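# Hang the ball-filled basket level on the stand's peg

## Task

Hang the shallow basket on the stand's peg by its cord handle, keeping it as level as possible; the task only counts if every ball is still inside the basket at the end.

## Robot and tools

Robot: two arms, left_arm and right_arm, each a six-joint arm with a two-finger parallel gripper. Bases sit near (+0.027, +0.229, 0) m for left_arm and (-0.026, -0.238, 0) m for right_arm, each yawed about 1 to 2 degrees. Cameras: cam_high and cam_low are fixed; cam_left_wrist and cam_right_wrist ride on the wrists. All images are 672x504 pixels.

Frame: one scene frame for all arms. Origin at table-top height, midway between the nominal bases; +x points out over the table, +y toward left_arm, +z up. Arm names do not match image left and right. In each gripper's own frame the fingers point along +z and open and close along y. end_effector_position is the point between the finger pads, just behind the tips. Reported positions and orientations can be a few centimetres off, more at long reach.

Call layout: every motion command is one row of 14 numbers, all in [-1, 1]. The first 7 are for left_arm and the last 7 for right_arm, each as dx, dy, dz, rx, ry, rz, opening. dx, dy, dz are a displacement along scene axes; 1.0 equals 0.6 m. rx, ry, rz form one rotation vector about the gripper's own position, also along scene axes, with 1.0 equal to 180 degrees. All six pose numbers are offsets from that arm's Hand target as it stood when the action or move began; they are not absolute poses. Sending the same offset again moves the arm further. Sending six zeros asks the arm to return to its current Hand target. The opening is absolute: +1 fully open (about 87 mm gap), +0.5 about 69 mm, 0 about 43 mm, -0.5 about 18 mm, -1 closed. A 0 there is a real command, so to leave a gripper alone, resend its present value.

execute_actions(actions, cameras): actions is a list of actions. Each action is a list of up to 15 rows, one per 1/30 s control step. Every row in an action is measured from the action's starting Hand target, not from the row before. A short action holds its last row. Images come back only if actions is empty or cameras names them. cameras is a list of names, ["all"], or [].

move(target, speed, blend, opening_speed, blocking, cameras): drives each gripper in a straight line toward target. target is one 14-number row, or a list of up to 15 rows, all measured from the same starting Hand targets. speed is m/s, 0.002 to 2.9, default 0.25, with turning capped at twice that in rad/s. You can give one value or one per target. blend is a corner-rounding radius in metres for lists; 0 stops at each point. opening_speed is the finger rate in scale units per second, at least 0.2. With blocking=false the move keeps running while you think. Moves avoid nothing and take at most 10 s. Grippers lag and drift more at speed, especially with the arm stretched out. Do not route paths close past an arm's own base.

wait(seconds 0 to 10) lets time pass while commands are held. stop() brakes a running move. zoom_image(camera, region [x0, y0, x1, y1] in pixels, at most 504 each way) enlarges part of that camera's newest image. read_manual only returns licence text. finished_scene(scene: the current scene's integer number, 1 to 3) ends the scene for good; call it only once the basket hangs on its own.

Results: each arm's end_effector_position (m) and end_effector_quat_wxyz, all in the scene frame. Hand target is the last commanded pose after clipping, and the next offsets start from it. grip_measured uses the same -1 to +1 scale as opening. Joint positions end with the gripper reading on a 0 to 1 scale. Joint torques include gravity and are noisy. Joint velocities may read "within noise". Tool commands shows the current opening commands. A move: line tells how the move ended (done, off_target, moving, held, fault) and which limits acted: paced means the pose was clipped, held means steps were withheld. MOTOR HOT appears at 75 °C; OVER-TEMPERATURE FAULT at 90 °C folds that arm away for the rest of the scene.

Behaviour: each step turns the gripper by at most 40 degrees from where it actually points. Friction and gravity often leave a gripper short, low or tilted, so check its pose after each move and correct any shortfall with an extra offset. Tiny moves may not happen or may go sideways. An arm blocked by contact keeps pressing until you send a target back past the gripper. To grip firmly, command about 0.04 below grip_measured at first contact.

Avoid: the grippers, housings or wrist cameras touching each other (the clearance check does not prevent this, and a moderate bump can fail the scene). Also avoid fast impacts, hard pushes on fixed or heavy things, releasing anything still in motion, and dropping things from a height. Anything leaving the table fails the task, and so does any ball escaping the basket. Avoid forcing a camera cable, holding loads or stretched poses for long (heat), and anything that stops an arm. Loose objects may be nudged occasionally. The camera stand behind the arms is fixed.

Each tool is called after "Emit:" as a command line: name --argument value for each argument, lists and objects as JSON in quotes; but a table of rows of numbers goes row by row, as --pt "numbers of a row", without its own name.

## Session

Emit:
execute_actions --actions '[]'

Scene clock: 0.00 s.
left_arm: end_effector_position=(+0.4064, +0.2345, +0.0495) grip_measured=+1.000 end_effector_quat_wxyz=(+0.559, +0.019, +0.828, +0.035) | right_arm: end_effector_position=(+0.3477, -0.2399, +0.0560) grip_measured=+0.962 end_effector_quat_wxyz=(+0.576, -0.003, +0.817, +0.039)
Joint positions: left_arm=[-0.053 1.513 0.381 0.75 -0.054 0.063 1] | right_arm=[-0.044 1.483 0.343 0.796 -0.13 0.017 0.981]
Joint velocities: within noise
Joint torques (N m): no reading
Heat: left arm: 32 °C; right arm: 34 °C.
Hand target: left_arm +0.4085, +0.2344, +0.0532; +0.563, +0.018, +0.825, +0.035 | right_arm +0.3480, -0.2398, +0.0566; +0.575, -0.003, +0.818, +0.039
Tool commands: left_gripper/opening=+1.0 right_gripper/opening=+1.0

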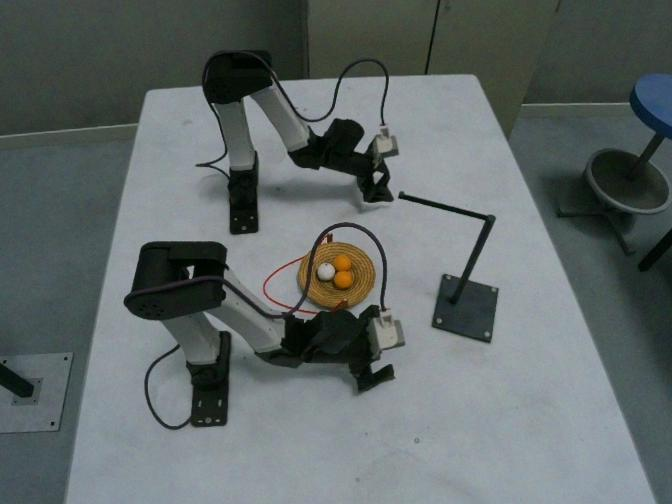

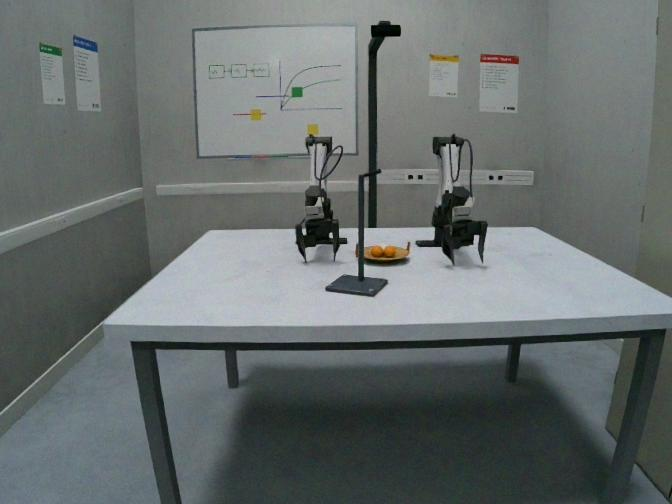

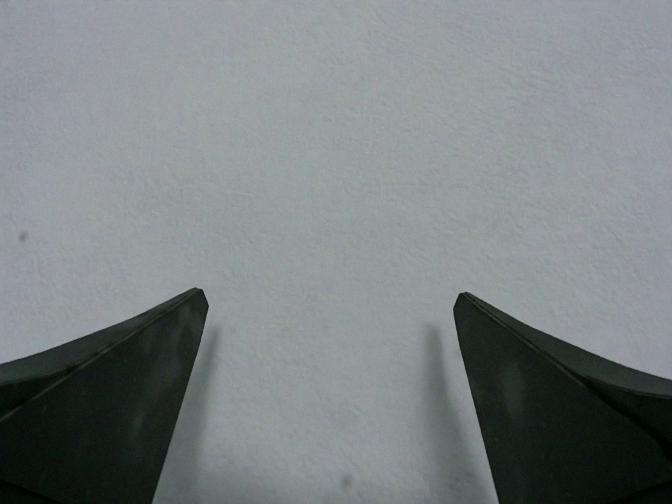

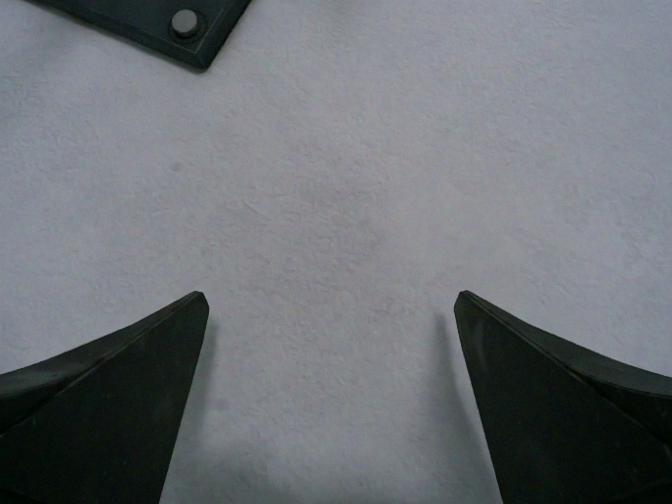

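Emit:
zoom_image --camera "cam_high" --region '[240, 180, 520, 390]'

Emit:
zoom_image --camera "cam_low" --region '[280, 150, 500, 315]'

Scaled by 1.800 from the camera's 672x504 image, which has a finer 960x720 frame.

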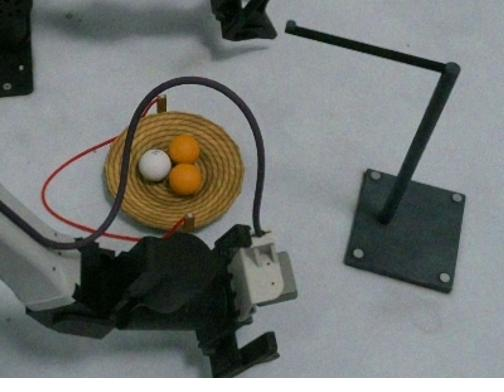

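Scaled by 2.291 from the camera's 672x504 image, which has a finer 960x720 frame.

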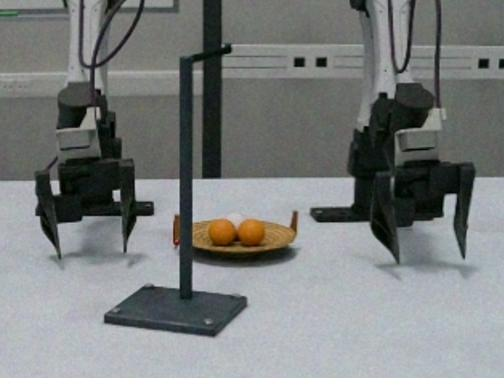

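Emit:
move --pt "0 0 0 0 0 0 1 -0.05 0.05 0.25 0 0.1 0 1" --pt "0 0 0 0 0 0 1 -0.413 0.233 0.406 -0.302 0.302 0.431 1" --blend '[0.05,0]' --cameras '["all"]'

Scene clock: 113.47 s.
left_arm: end_effector_position=(+0.4064, +0.2345, +0.0495) grip_measured=+1.000 end_effector_quat_wxyz=(+0.559, +0.019, +0.828, +0.035) | right_arm: end_effector_position=(+0.1062, -0.0895, +0.3061) grip_measured=+0.962 end_effector_quat_wxyz=(-0.291, +0.654, -0.696, -0.065)
Joint positions: left_arm=[-0.053 1.513 0.381 0.75 -0.054 0.063 1] | right_arm=[0.962 1.131 1.681 -1.516 -0.019 -0.563 0.981]
Joint torques (N m): left_arm=[0.21 -5.38 5.91 2.33 -0.01 0.1] | right_arm=[-0.18 -1.89 4.08 1.17 0.12 -0.05]
Heat: left arm: 40 °C; right arm: 39 °C.
Hand target: left_arm +0.4085, +0.2344, +0.0532; +0.563, +0.018, +0.825, +0.035 | right_arm +0.1003, -0.1001, +0.3001; +0.023, +0.692, -0.721, -0.025
Off the commanded pose: left_arm 0.004 m, 1 deg | right_arm 0.013 m, 37 deg.
joint sent to its limit (right arm) — joint 4 (wrist pitch), lower limit. The joint targets are off in orientation, not in position.
move: off_target (right_arm)
camera_calibration:
cam_right_wrist: T_world_to_cam=[[0.946809, -0.140215, 0.289642, -0.203074], [-0.235182, -0.915855, 0.325422, -0.135978], [0.219641, -0.376231, -0.900115, 0.361771], [0, 0, 0, 1]] pos_world=[0.0808331, -0.0169008, 0.428705]

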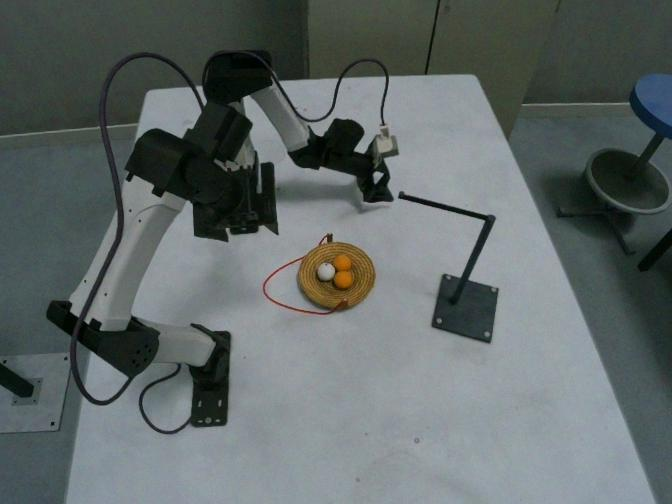

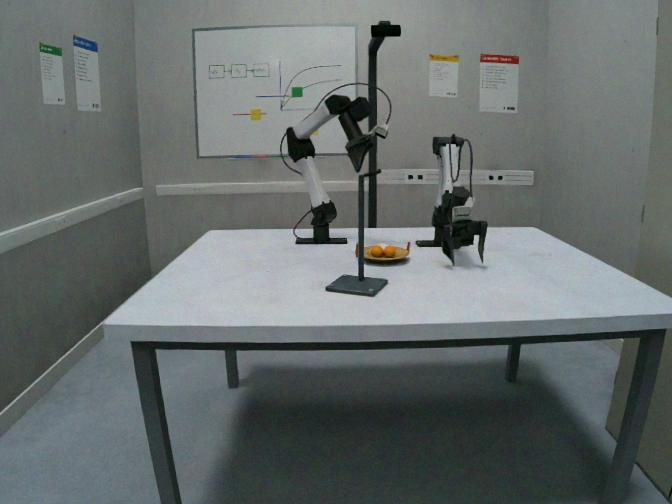

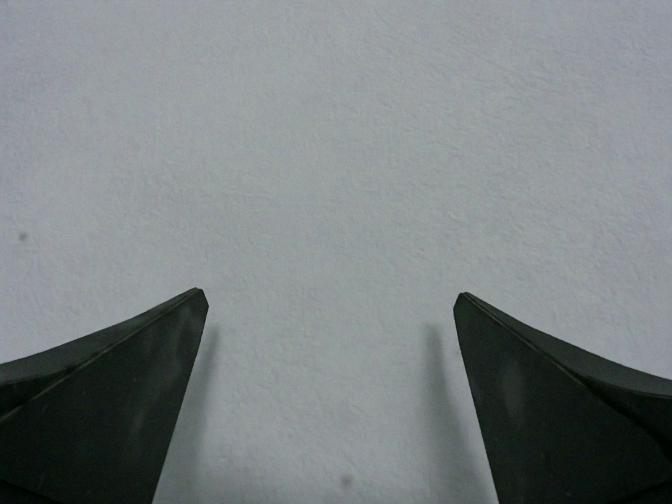

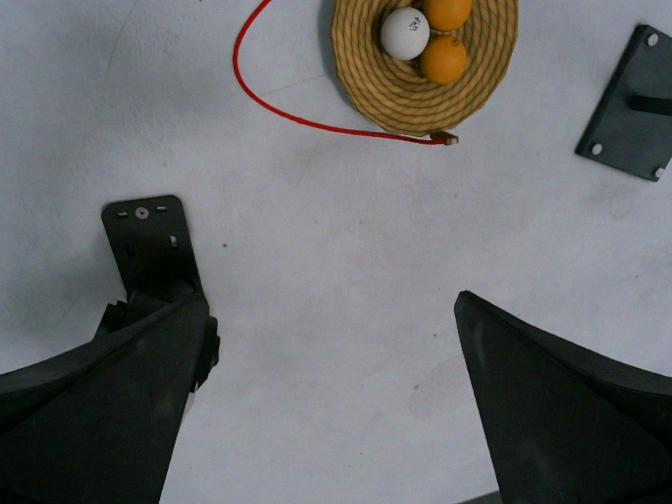

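Emit:
zoom_image --camera "cam_high" --region '[250, 220, 390, 325]'

Scaled by 3.600 from the camera's 672x504 image, which has a finer 960x720 frame.

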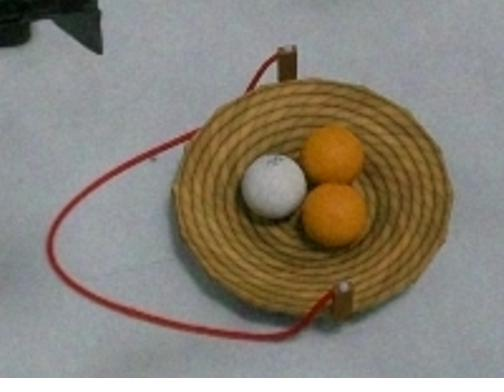

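Emit:
move --target '[0,0,0,0,0,0,1, 0.0095,0.1035,-0.367,0.067,-0.022,-0.014,1]' --cameras '["all"]'

Scene clock: 240.10 s.
left_arm: end_effector_position=(+0.4064, +0.2345, +0.0495) grip_measured=+1.000 end_effector_quat_wxyz=(+0.559, +0.019, +0.828, +0.035) | right_arm: end_effector_position=(+0.1106, -0.0381, +0.0866) grip_measured=+0.962 end_effector_quat_wxyz=(-0.087, +0.677, -0.727, -0.073)
Joint positions: left_arm=[-0.053 1.513 0.381 0.75 -0.054 0.063 1] | right_arm=[1.005 1.41 1.032 -0.99 -0.101 -0.508 0.981]
Joint torques (N m): left_arm=[0.21 -5.39 5.93 2.32 0 0.09] | right_arm=[0.06 -3.58 5.09 0.9 -0.09 0.11]
Heat: left arm: 45 °C; right arm: 37 °C.
Hand target: left_arm +0.4085, +0.2344, +0.0532; +0.563, +0.018, +0.825, +0.035 | right_arm +0.1059, -0.0378, +0.0800; -0.075, +0.675, -0.730, -0.077
Off the commanded pose: left_arm 0.004 m, 1 deg | right_arm 0.008 m, 1 deg.
move: done
camera_calibration:
cam_right_wrist: T_world_to_cam=[[0.997124, -0.0748544, 0.0118158, -0.115528], [-0.0664205, -0.788201, 0.611823, -0.055093], [-0.0364844, -0.610849, -0.790906, 0.192568], [0, 0, 0, 1]] pos_world=[0.118562, 0.0655578, 0.187375]

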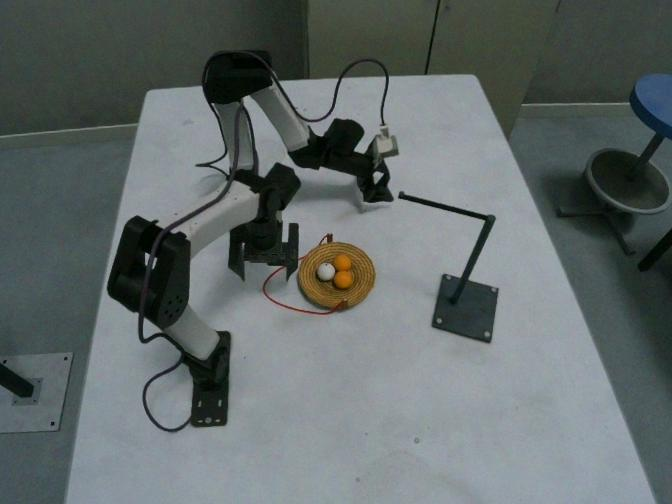

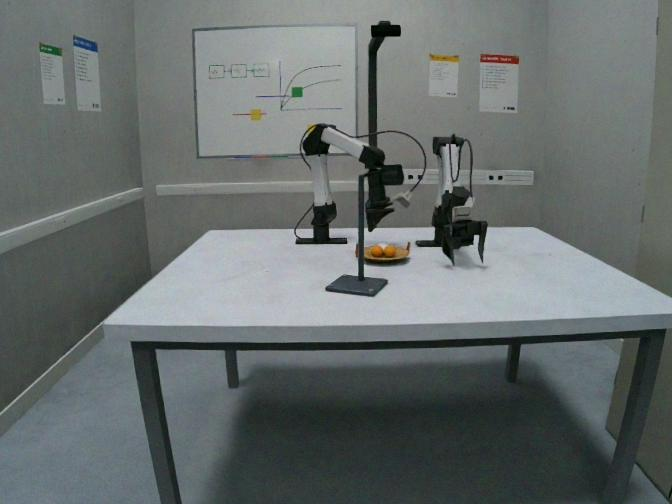

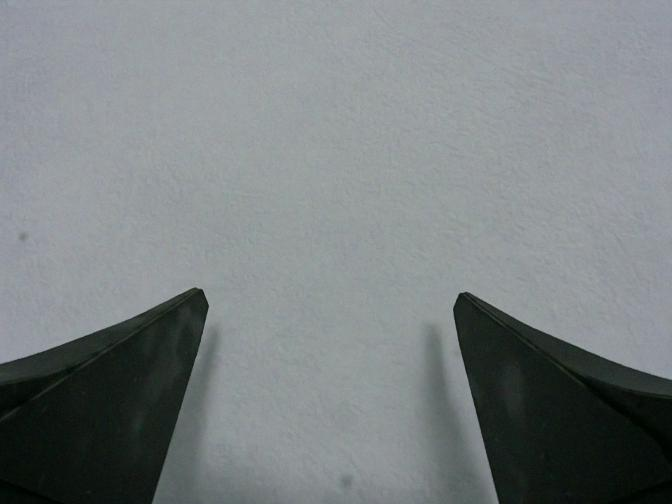

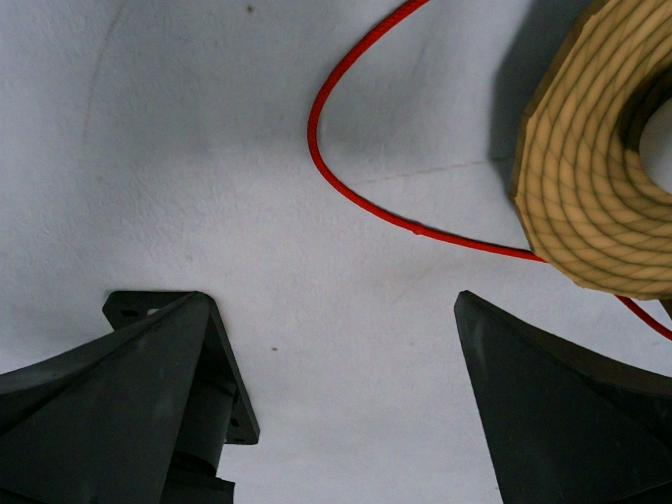

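Emit:
move --target '[0,0,0,0,0,0,1, -0.013,0.031,-0.09,0,0,0,0]' --cameras '["cam_high","cam_right_wrist"]'

Emit:
zoom_image --camera "cam_high" --region '[220, 200, 360, 305]'

Scene clock: 263.03 s.
left_arm: end_effector_position=(+0.4064, +0.2345, +0.0495) grip_measured=+1.000 end_effector_quat_wxyz=(+0.559, +0.019, +0.828, +0.035) | right_arm: end_effector_position=(+0.1018, -0.0162, +0.0341) grip_measured=+0.000 end_effector_quat_wxyz=(-0.087, +0.678, -0.726, -0.080)
Joint positions: left_arm=[-0.053 1.513 0.381 0.75 -0.054 0.063 1] | right_arm=[1.071 1.51 0.904 -0.75 -0.101 -0.443 0.5]
Joint torques (N m): left_arm=[0.23 -5.39 5.93 2.32 -0.01 0.1] | right_arm=[0.03 -3.81 4.7 0.94 0.03 0.11]
Heat: left arm: 46 °C; right arm: 37 °C.
Hand target: left_arm +0.4085, +0.2344, +0.0532; +0.563, +0.018, +0.825, +0.035 | right_arm +0.0981, -0.0193, +0.0260; -0.075, +0.675, -0.730, -0.077
Off the commanded pose: left_arm 0.004 m, 1 deg | right_arm 0.009 m, 2 deg.
move: done
camera_calibration:
cam_right_wrist: T_world_to_cam=[[0.997452, -0.0712966, 0.00259268, -0.104172], [-0.0584406, -0.795669, 0.602906, -0.00681179], [-0.0409222, -0.601521, -0.797808, 0.164939], [0, 0, 0, 1]] pos_world=[0.110258, 0.0863673, 0.135967]
Images, in order (width x height): cam_high 672x504, cam_right_wrist 672x504.

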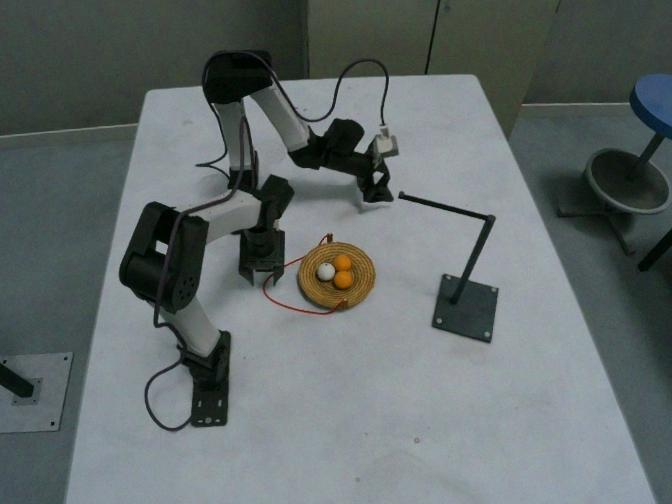

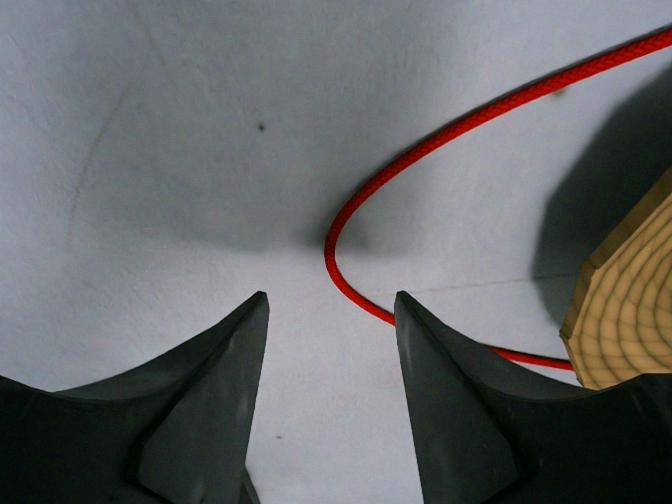

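Scaled by 3.600 from the camera's 672x504 image, which has a finer 960x720 frame.

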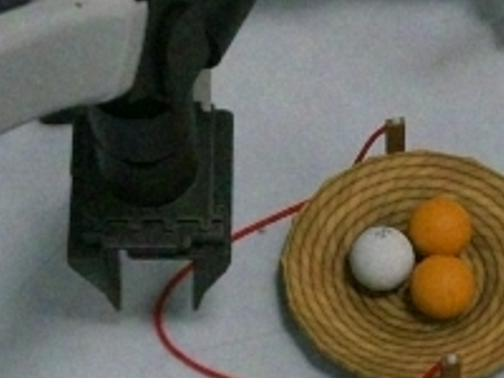

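Emit:
move --target '[0,0,0,0,0,0,1, 0.002,-0.003,-0.035,0,0,0,0]' --speed 0.1 --cameras '["cam_right_wrist"]'

Scene clock: 274.97 s.
left_arm: end_effector_position=(+0.4064, +0.2345, +0.0495) grip_measured=+1.000 end_effector_quat_wxyz=(+0.559, +0.019, +0.828, +0.035) | right_arm: end_effector_position=(+0.0999, -0.0195, +0.0134) grip_measured=+0.000 end_effector_quat_wxyz=(-0.081, +0.678, -0.726, -0.078)
Joint positions: left_arm=[-0.053 1.513 0.381 0.75 -0.054 0.063 1] | right_arm=[1.071 1.543 0.847 -0.672 -0.101 -0.443 0.5]
Joint torques (N m): left_arm=[0.21 -5.38 5.9 2.33 -0.01 0.09] | right_arm=[-0.64 -3.86 4.37 1.11 0.05 0.03]
Heat: left arm: 46 °C; right arm: 38 °C.
Hand target: left_arm +0.4085, +0.2344, +0.0532; +0.563, +0.018, +0.825, +0.035 | right_arm +0.0993, -0.0210, +0.0050; -0.075, +0.675, -0.730, -0.077
Off the commanded pose: left_arm 0.004 m, 1 deg | right_arm 0.009 m, 1 deg.
move: done
camera_calibration:
cam_right_wrist: T_world_to_cam=[[0.99742, -0.071715, -0.00331393, -0.102352], [-0.0546653, -0.788594, 0.612479, 0.00254462], [-0.0465373, -0.610718, -0.79048, 0.146701], [0, 0, 0, 1]] pos_world=[0.109054, 0.0842597, 0.114067]
Images, in order (width x height): cam_right_wrist 672x504.

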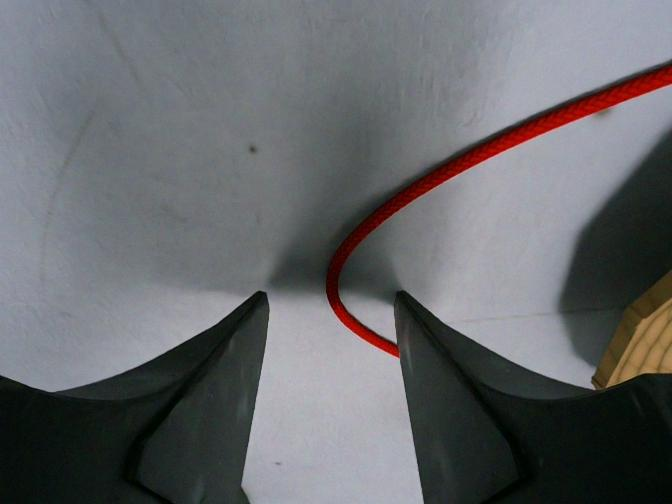

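Emit:
move --target '[0,0,0,0,0,0,1, 0.001,-0.005,-0.01,0,0,0,0]' --speed 0.05 --cameras '["cam_right_wrist"]'

Scene clock: 280.47 s.
left_arm: end_effector_position=(+0.4064, +0.2345, +0.0495) grip_measured=+1.000 end_effector_quat_wxyz=(+0.559, +0.019, +0.828, +0.035) | right_arm: end_effector_position=(+0.1000, -0.0198, +0.0128) grip_measured=+0.000 end_effector_quat_wxyz=(-0.081, +0.678, -0.727, -0.078)
Joint positions: left_arm=[-0.053 1.513 0.381 0.75 -0.054 0.063 1] | right_arm=[1.07 1.543 0.844 -0.669 -0.101 -0.443 0.5]
Joint torques (N m): left_arm=[0.21 -5.37 5.9 2.33 -0.01 0.09] | right_arm=[-1.2 -3.78 2.59 1.29 0.02 0]
Heat: left arm: 47 °C; right arm: 38 °C.
Hand target: left_arm +0.4085, +0.2344, +0.0532; +0.563, +0.018, +0.825, +0.035 | right_arm +0.0999, -0.0240, -0.0010; -0.075, +0.675, -0.730, -0.077
Off the commanded pose: left_arm 0.004 m, 1 deg | right_arm 0.014 m, 1 deg.
move: off_target (right_arm)
camera_calibration:
cam_right_wrist: T_world_to_cam=[[0.997336, -0.0728767, -0.00319834, -0.102488], [-0.0556736, -0.788772, 0.612159, 0.00276875], [-0.0471349, -0.61035, -0.790728, 0.146055], [0, 0, 0, 1]] pos_world=[0.109253, 0.0838593, 0.113467]
Images, in order (width x height): cam_right_wrist 672x504.

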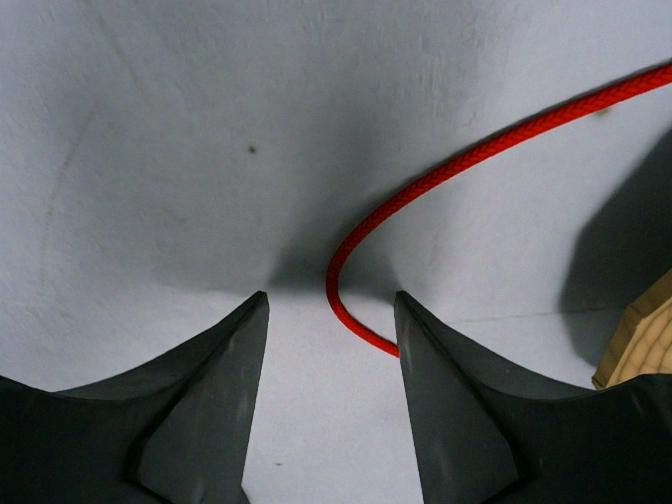

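Emit:
move --pt "0 0 0 0 0 0 1 0.001 0 0.02 -0.02 0 0 0" --pt "0 0 0 0 0 0 1 0.001 -0.013 0.02 -0.04 0 0 0" --pt "0 0 0 0 0 0 1 0.001 -0.013 0.006 -0.04 0 0 0" --speed 0.05 --cameras '["cam_right_wrist"]'

Scene clock: 297.50 s.
left_arm: end_effector_position=(+0.4064, +0.2345, +0.0495) grip_measured=+1.000 end_effector_quat_wxyz=(+0.559, +0.019, +0.828, +0.035) | right_arm: end_effector_position=(+0.1019, -0.0295, +0.0101) grip_measured=+0.000 end_effector_quat_wxyz=(-0.048, +0.681, -0.730, -0.038)
Joint positions: left_arm=[-0.053 1.513 0.381 0.75 -0.054 0.063 1] | right_arm=[1.084 1.605 0.894 -0.745 -0.044 -0.438 0.5]
Joint torques (N m): left_arm=[0.21 -5.35 5.91 2.33 -0.01 0.09] | right_arm=[-0.06 -2.89 6.01 0.51 0.09 0.08]
Heat: left arm: 47 °C; right arm: 37 °C.
Hand target: left_arm +0.4085, +0.2344, +0.0532; +0.563, +0.018, +0.825, +0.035 | right_arm +0.1005, -0.0318, +0.0026; -0.033, +0.679, -0.733, -0.031
Off the commanded pose: left_arm 0.004 m, 1 deg | right_arm 0.008 m, 2 deg.
move: done
camera_calibration:
cam_right_wrist: T_world_to_cam=[[0.997316, -0.072679, 0.00884869, -0.105227], [-0.0586549, -0.720786, 0.690672, -0.00154731], [-0.0438193, -0.689337, -0.723114, 0.134707], [0, 0, 0, 1]] pos_world=[0.110756, 0.0840954, 0.0994081]
Images, in order (width x height): cam_right_wrist 672x504.

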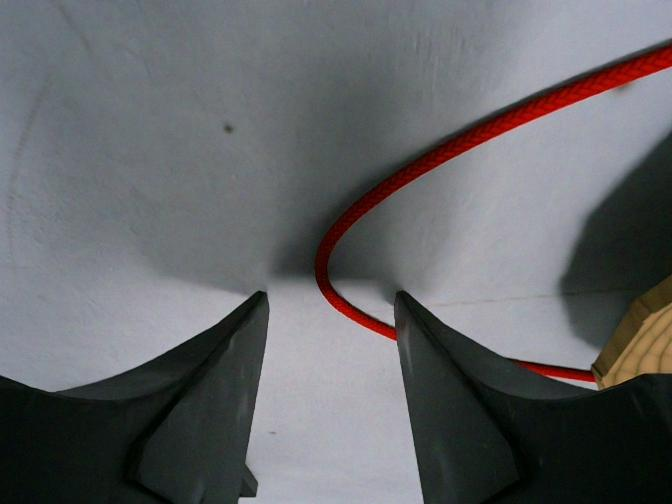

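Emit:
move --pt "0 0 0 0 0 0 1 0 0 0.02 0 0 0 0" --pt "0 0 0 0 0 0 1 -0.002 0.0197 0.02 0 0 0 0" --pt "0 0 0 0 0 0 1 -0.002 0.0197 -0.001 0 0 0 0" --speed 0.06 --cameras '["cam_right_wrist"]'

Scene clock: 321.23 s.
left_arm: end_effector_position=(+0.4064, +0.2345, +0.0495) grip_measured=+1.000 end_effector_quat_wxyz=(+0.559, +0.019, +0.828, +0.035) | right_arm: end_effector_position=(+0.1001, -0.0200, +0.0100) grip_measured=+0.000 end_effector_quat_wxyz=(-0.039, +0.681, -0.731, -0.036)
Joint positions: left_arm=[-0.053 1.513 0.381 0.75 -0.054 0.063 1] | right_arm=[1.107 1.649 0.94 -0.764 -0.041 -0.414 0.5]
Joint torques (N m): left_arm=[0.21 -5.38 5.93 2.32 -0.01 0.09] | right_arm=[0.21 -3.97 4.94 0.74 0.05 0.09]
Heat: left arm: 48 °C; right arm: 39 °C.
Hand target: left_arm +0.4085, +0.2344, +0.0532; +0.563, +0.018, +0.825, +0.035 | right_arm +0.0994, -0.0200, +0.0020; -0.033, +0.679, -0.733, -0.031
Off the commanded pose: left_arm 0.004 m, 1 deg | right_arm 0.008 m, 1 deg.
move: done
camera_calibration:
cam_right_wrist: T_world_to_cam=[[0.997262, -0.0739248, 0.00166909, -0.102691], [-0.0537853, -0.709716, 0.702431, 0.00482691], [-0.0507425, -0.700598, -0.71175, 0.141523], [0, 0, 0, 1]] pos_world=[0.109851, 0.0949853, 0.09751]
Images, in order (width x height): cam_right_wrist 672x504.

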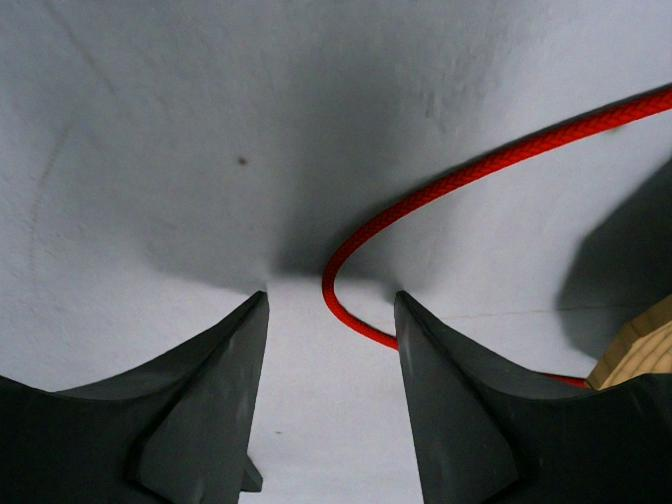

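Emit:
move --pt "0 0 0 0 0 0 1 0 0.006 0.002 0 0 0 0" --pt "0 0 0 0 0 0 1 0 0.006 -0.006 0 0 0 0" --speed 0.05 --cameras '["cam_right_wrist"]'

Scene clock: 326.43 s.
left_arm: end_effector_position=(+0.4064, +0.2345, +0.0495) grip_measured=+1.000 end_effector_quat_wxyz=(+0.559, +0.019, +0.828, +0.035) | right_arm: end_effector_position=(+0.0997, -0.0199, +0.0094) grip_measured=+0.000 end_effector_quat_wxyz=(-0.040, +0.681, -0.731, -0.031)
Joint positions: left_arm=[-0.053 1.513 0.381 0.75 -0.054 0.063 1] | right_arm=[1.114 1.652 0.94 -0.762 -0.032 -0.408 0.5]
Joint torques (N m): left_arm=[0.23 -5.38 5.91 2.32 -0.01 0.09] | right_arm=[-0.34 -2.8 5.31 0.96 0 0.06]
Heat: left arm: 48 °C; right arm: 39 °C.
Hand target: left_arm +0.4085, +0.2344, +0.0532; +0.563, +0.018, +0.825, +0.035 | right_arm +0.0993, -0.0163, -0.0016; -0.033, +0.679, -0.733, -0.031
Off the commanded pose: left_arm 0.004 m, 1 deg | right_arm 0.011 m, 1 deg.
move: off_target (right_arm)
camera_calibration:
cam_right_wrist: T_world_to_cam=[[0.997247, -0.0736062, 0.00901804, -0.102387], [-0.0584628, -0.70555, 0.706245, 0.00584959], [-0.0456213, -0.704827, -0.707911, 0.140447], [0, 0, 0, 1]] pos_world=[0.108855, 0.095582, 0.0962163]
Images, in order (width x height): cam_right_wrist 672x504.

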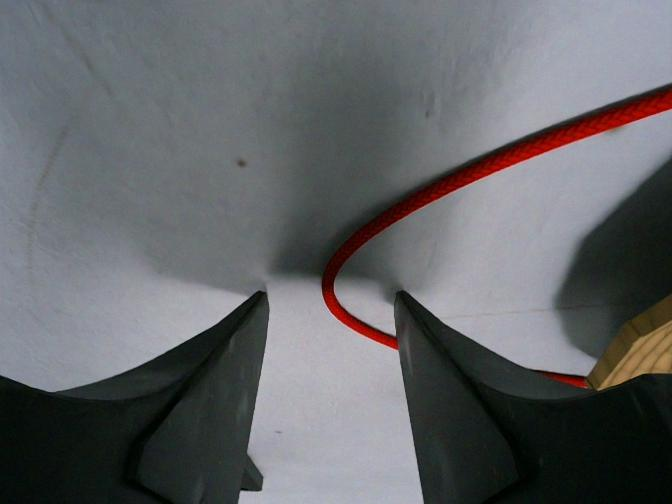

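Emit:
move --pt "0 0 0 0 0 0 1 0 0.0 0.025 0 0 0 0" --pt "0 0 0 0 0 0 1 0.001 0.0045 0.012 0 0 0 0" --pt "0 0 0 0 0 0 1 0.001 0.0045 0 0 0 0 0" --speed 0.08 --cameras '["cam_right_wrist"]'

Scene clock: 332.83 s.
left_arm: end_effector_position=(+0.4064, +0.2345, +0.0495) grip_measured=+1.000 end_effector_quat_wxyz=(+0.559, +0.019, +0.828, +0.035) | right_arm: end_effector_position=(+0.1009, -0.0175, +0.0093) grip_measured=+0.000 end_effector_quat_wxyz=(-0.039, +0.680, -0.731, -0.030)
Joint positions: left_arm=[-0.053 1.513 0.381 0.75 -0.054 0.063 1] | right_arm=[1.116 1.663 0.951 -0.764 -0.03 -0.405 0.5]
Joint torques (N m): left_arm=[0.21 -5.38 5.89 2.32 -0.01 0.09] | right_arm=[-0.09 -3.23 5.44 0.97 0.01 0.11]
Heat: left arm: 48 °C; right arm: 39 °C.
Hand target: left_arm +0.4085, +0.2344, +0.0532; +0.563, +0.018, +0.825, +0.035 | right_arm +0.1000, -0.0137, -0.0016; -0.033, +0.679, -0.733, -0.031
Off the commanded pose: left_arm 0.004 m, 1 deg | right_arm 0.012 m, 1 deg.
move: off_target (right_arm)
camera_calibration:
cam_right_wrist: T_world_to_cam=[[0.997109, -0.0752785, 0.0103113, -0.103335], [-0.0604667, -0.70399, 0.707632, 0.00789777], [-0.0460105, -0.706209, -0.706506, 0.142166], [0, 0, 0, 1]] pos_world=[0.110055, 0.0981798, 0.0959178]
Images, in order (width x height): cam_right_wrist 672x504.

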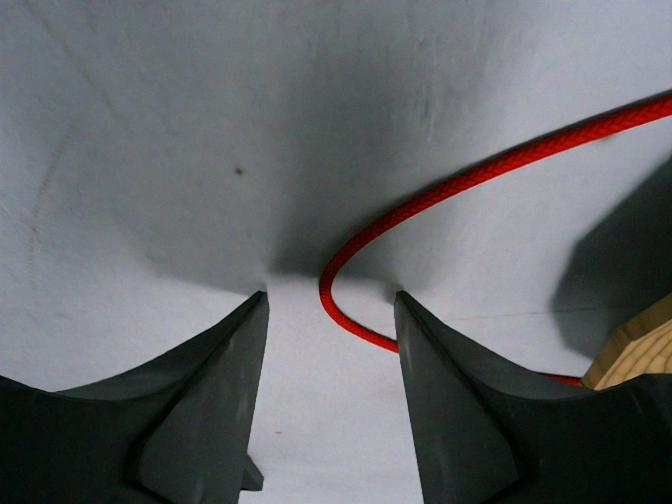

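Emit:
move --target '[0,0,0,0,0,0,1, 0,0,0,0,0,0,-1]' --opening_speed 0.5 --cameras '["cam_right_wrist"]'

Scene clock: 338.30 s.
left_arm: end_effector_position=(+0.4064, +0.2345, +0.0495) grip_measured=+1.000 end_effector_quat_wxyz=(+0.559, +0.019, +0.828, +0.035) | right_arm: end_effector_position=(+0.1087, -0.0170, +0.0088) grip_measured=-0.936 end_effector_quat_wxyz=(-0.053, +0.680, -0.732, -0.014)
Joint positions: left_arm=[-0.053 1.513 0.381 0.75 -0.054 0.063 1] | right_arm=[1.116 1.667 0.951 -0.747 0.009 -0.405 0.032]
Joint torques (N m): left_arm=[0.2 -5.39 5.91 2.33 -0.01 0.1] | right_arm=[-0.12 -3.25 5.46 0.76 -0.34 0.11]
Heat: left arm: 48 °C; right arm: 39 °C.
Hand target: left_arm +0.4085, +0.2344, +0.0532; +0.563, +0.018, +0.825, +0.035 | right_arm +0.1000, -0.0137, -0.0015; -0.033, +0.679, -0.733, -0.031
Off the commanded pose: left_arm 0.004 m, 1 deg | right_arm 0.014 m, 3 deg.
move: off_target (right_arm)
camera_calibration:
cam_right_wrist: T_world_to_cam=[[0.99556, -0.0790283, 0.051137, -0.11141], [-0.091946, -0.700097, 0.708103, 0.0124834], [-0.0201593, -0.709661, -0.704255, 0.139559], [0, 0, 0, 1]] pos_world=[0.114876, 0.0989747, 0.0951429]
Images, in order (width x height): cam_right_wrist 672x504.

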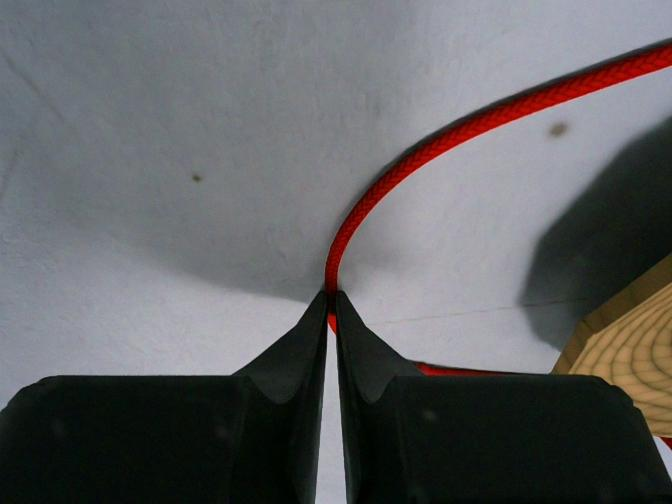

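Emit:
move --pt "0 0 0 0 0 0 1 0.083 0.007 0.17 0.055 -0.005 0 -1" --pt "0 0 0 0 0 0 1 0.279 0.023 0.369 0.2245 -0.0396 -0.0532 -1" --speed 0.15 --blend '[0.04,0]' --cameras '["all"]'

Scene clock: 351.17 s.
left_arm: end_effector_position=(+0.4064, +0.2345, +0.0495) grip_measured=+1.000 end_effector_quat_wxyz=(+0.559, +0.019, +0.828, +0.035) | right_arm: end_effector_position=(+0.2619, -0.0048, +0.2117) grip_measured=-0.937 end_effector_quat_wxyz=(+0.300, -0.566, +0.732, +0.232)
Joint positions: left_arm=[-0.053 1.513 0.381 0.75 -0.054 0.063 1] | right_arm=[0.519 1.542 1.501 -0.939 -0.539 -0.652 0.031]
Joint torques (N m): left_arm=[0.23 -5.37 5.91 2.32 -0.01 0.09] | right_arm=[-0.85 -5.55 9.22 1.65 -0.35 0.02]
Heat: left arm: 48 °C; right arm: 39 °C.
Hand target: left_arm +0.4085, +0.2344, +0.0532; +0.563, +0.018, +0.825, +0.035 | right_arm +0.2673, +0.0002, +0.2197; +0.312, -0.564, +0.727, +0.238
Off the commanded pose: left_arm 0.004 m, 1 deg | right_arm 0.011 m, 2 deg.
move: off_target (right_arm)
camera_calibration:
cam_right_wrist: T_world_to_cam=[[0.967027, -0.25466, -0.00245132, -0.255305], [-0.252948, -0.961555, 0.106903, 0.0597452], [-0.0295809, -0.102758, -0.994266, 0.360986], [0, 0, 0, 1]] pos_world=[0.272677, 0.0295265, 0.351904]

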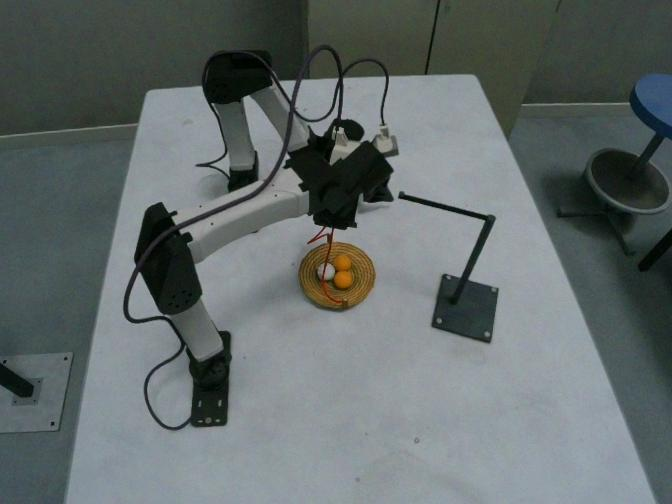

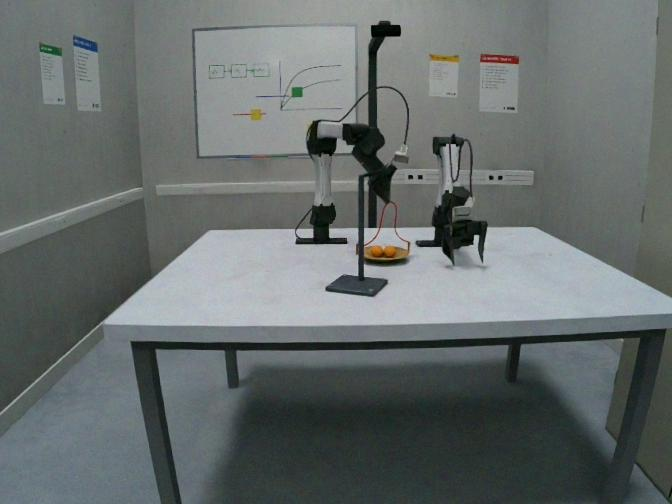

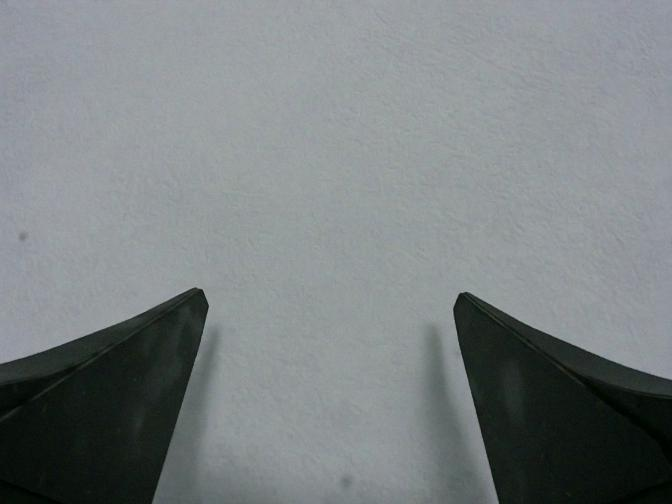

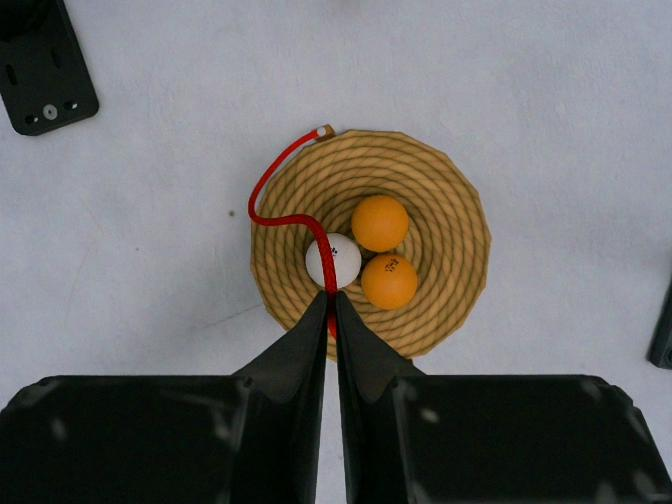

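Emit:
move --pt "0 0 0 0 0 0 1 0.037 -0.015 0.035 0 0 0 -1" --pt "0 0 0 0 0 0 1 0.037 -0.015 0.06 0 0 0 -1" --speed '[0.1,0.04]' --cameras '["cam_high","cam_low","cam_right_wrist"]'

Emit:
zoom_image --camera "cam_low" --region '[310, 140, 450, 300]'

Scene clock: 361.60 s.
left_arm: end_effector_position=(+0.4064, +0.2345, +0.0495) grip_measured=+1.000 end_effector_quat_wxyz=(+0.559, +0.019, +0.828, +0.035) | right_arm: end_effector_position=(+0.2900, -0.0095, +0.2577) grip_measured=-0.937 end_effector_quat_wxyz=(+0.323, -0.561, +0.727, +0.231)
Joint positions: left_arm=[-0.053 1.513 0.381 0.75 -0.054 0.063 1] | right_arm=[0.461 1.638 1.769 -1.083 -0.573 -0.688 0.031]
Joint torques (N m): left_arm=[0.21 -5.37 5.91 2.32 -0.01 0.1] | right_arm=[-0.77 -4.81 8.98 1.23 -0.39 -0.09]
Heat: left arm: 48 °C; right arm: 40 °C.
Hand target: left_arm +0.4085, +0.2344, +0.0532; +0.563, +0.018, +0.825, +0.035 | right_arm +0.2896, -0.0089, +0.2558; +0.312, -0.564, +0.727, +0.238
Off the commanded pose: left_arm 0.004 m, 1 deg | right_arm 0.002 m, 2 deg.
move: done
camera_calibration:
cam_right_wrist: T_world_to_cam=[[0.963292, -0.267237, 0.0255623, -0.289879], [-0.268381, -0.960914, 0.0679372, 0.07196], [0.00640782, -0.0723038, -0.997362, 0.397752], [0, 0, 0, 1]] pos_world=[0.296002, 0.0204399, 0.399224]
Images, in order (width x height): cam_high 672x504, cam_low 672x504, cam_right_wrist 672x504.

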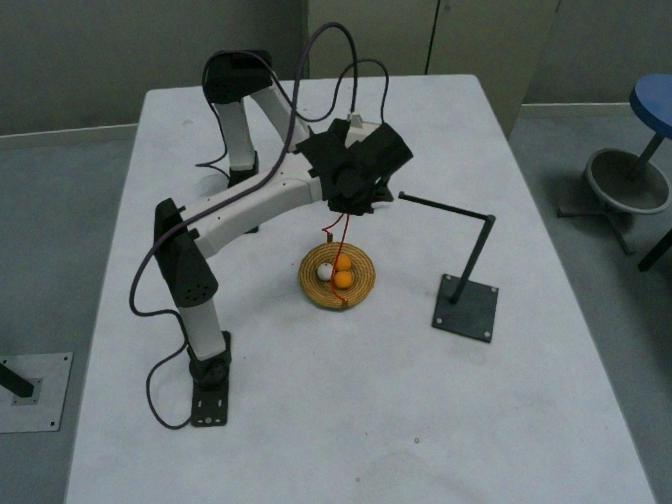

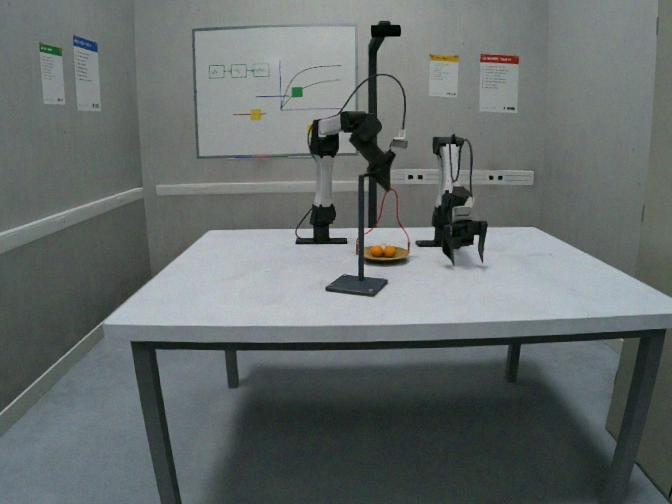

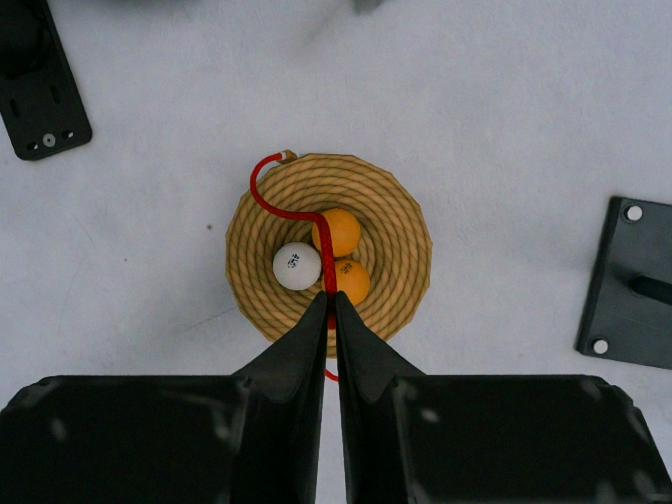

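Scaled by 3.150 from the camera's 672x504 image, which has a finer 960x720 frame.

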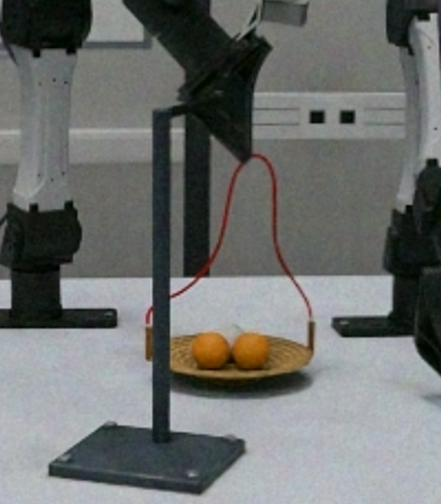

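Emit:
move --target '[0,0,0,0,0,0,1, 0,-0.008,0.05,0,0,0,-1]' --speed 0.04 --cameras '["cam_high","cam_low","cam_right_wrist"]'

Emit:
zoom_image --camera "cam_low" --region '[310, 140, 450, 300]'

Scene clock: 371.27 s.
left_arm: end_effector_position=(+0.4064, +0.2345, +0.0495) grip_measured=+1.000 end_effector_quat_wxyz=(+0.559, +0.019, +0.828, +0.035) | right_arm: end_effector_position=(+0.2895, -0.0140, +0.2867) grip_measured=-0.937 end_effector_quat_wxyz=(+0.321, -0.561, +0.727, +0.230)
Joint positions: left_arm=[-0.053 1.513 0.381 0.75 -0.054 0.063 1] | right_arm=[0.45 1.691 1.96 -1.232 -0.578 -0.702 0.031]
Joint torques (N m): left_arm=[0.24 -5.38 5.93 2.33 -0.01 0.09] | right_arm=[-0.92 -5.41 9.01 1.21 -0.42 -0.13]
Heat: left arm: 48 °C; right arm: 42 °C.
Hand target: left_arm +0.4085, +0.2344, +0.0532; +0.563, +0.018, +0.825, +0.035 | right_arm +0.2895, -0.0136, +0.2858; +0.312, -0.564, +0.727, +0.238
Off the commanded pose: left_arm 0.004 m, 1 deg | right_arm 0.001 m, 1 deg.
move: done
camera_calibration:
cam_right_wrist: T_world_to_cam=[[0.963665, -0.266082, 0.023457, -0.290817], [-0.267095, -0.960925, 0.0726856, 0.0637105], [0.00320007, -0.0763098, -0.997079, 0.427179], [0, 0, 0, 1]] pos_world=[0.2959, 0.0164378, 0.428122]
Images, in order (width x height): cam_high 672x504, cam_low 672x504, cam_right_wrist 672x504.

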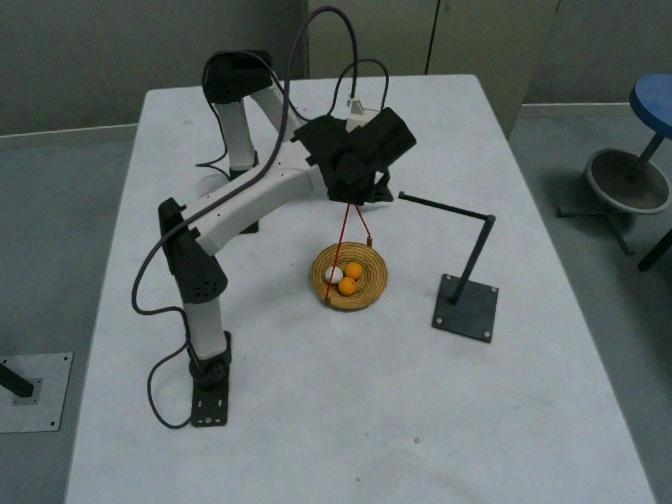

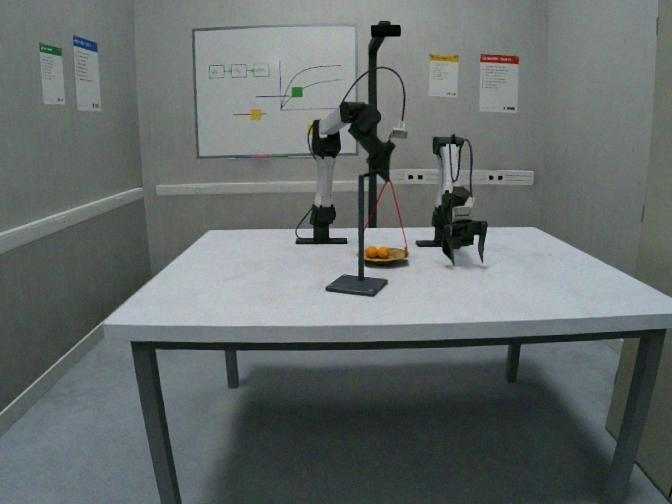

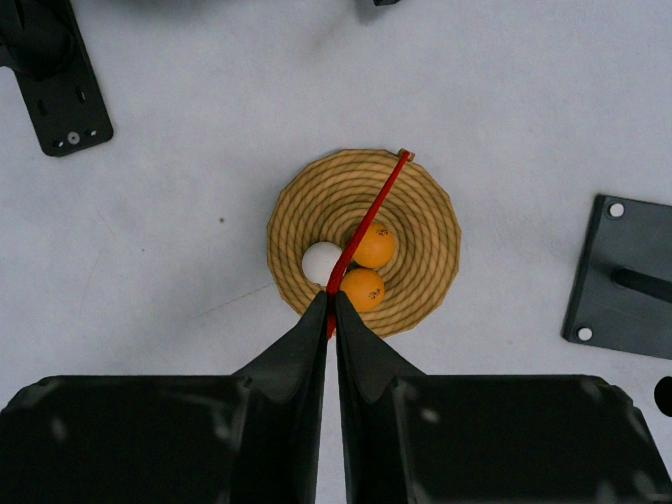

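Scaled by 3.150 from the camera's 672x504 image, which has a finer 960x720 frame.

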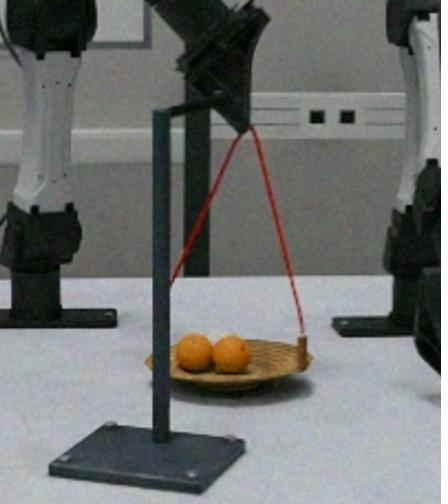

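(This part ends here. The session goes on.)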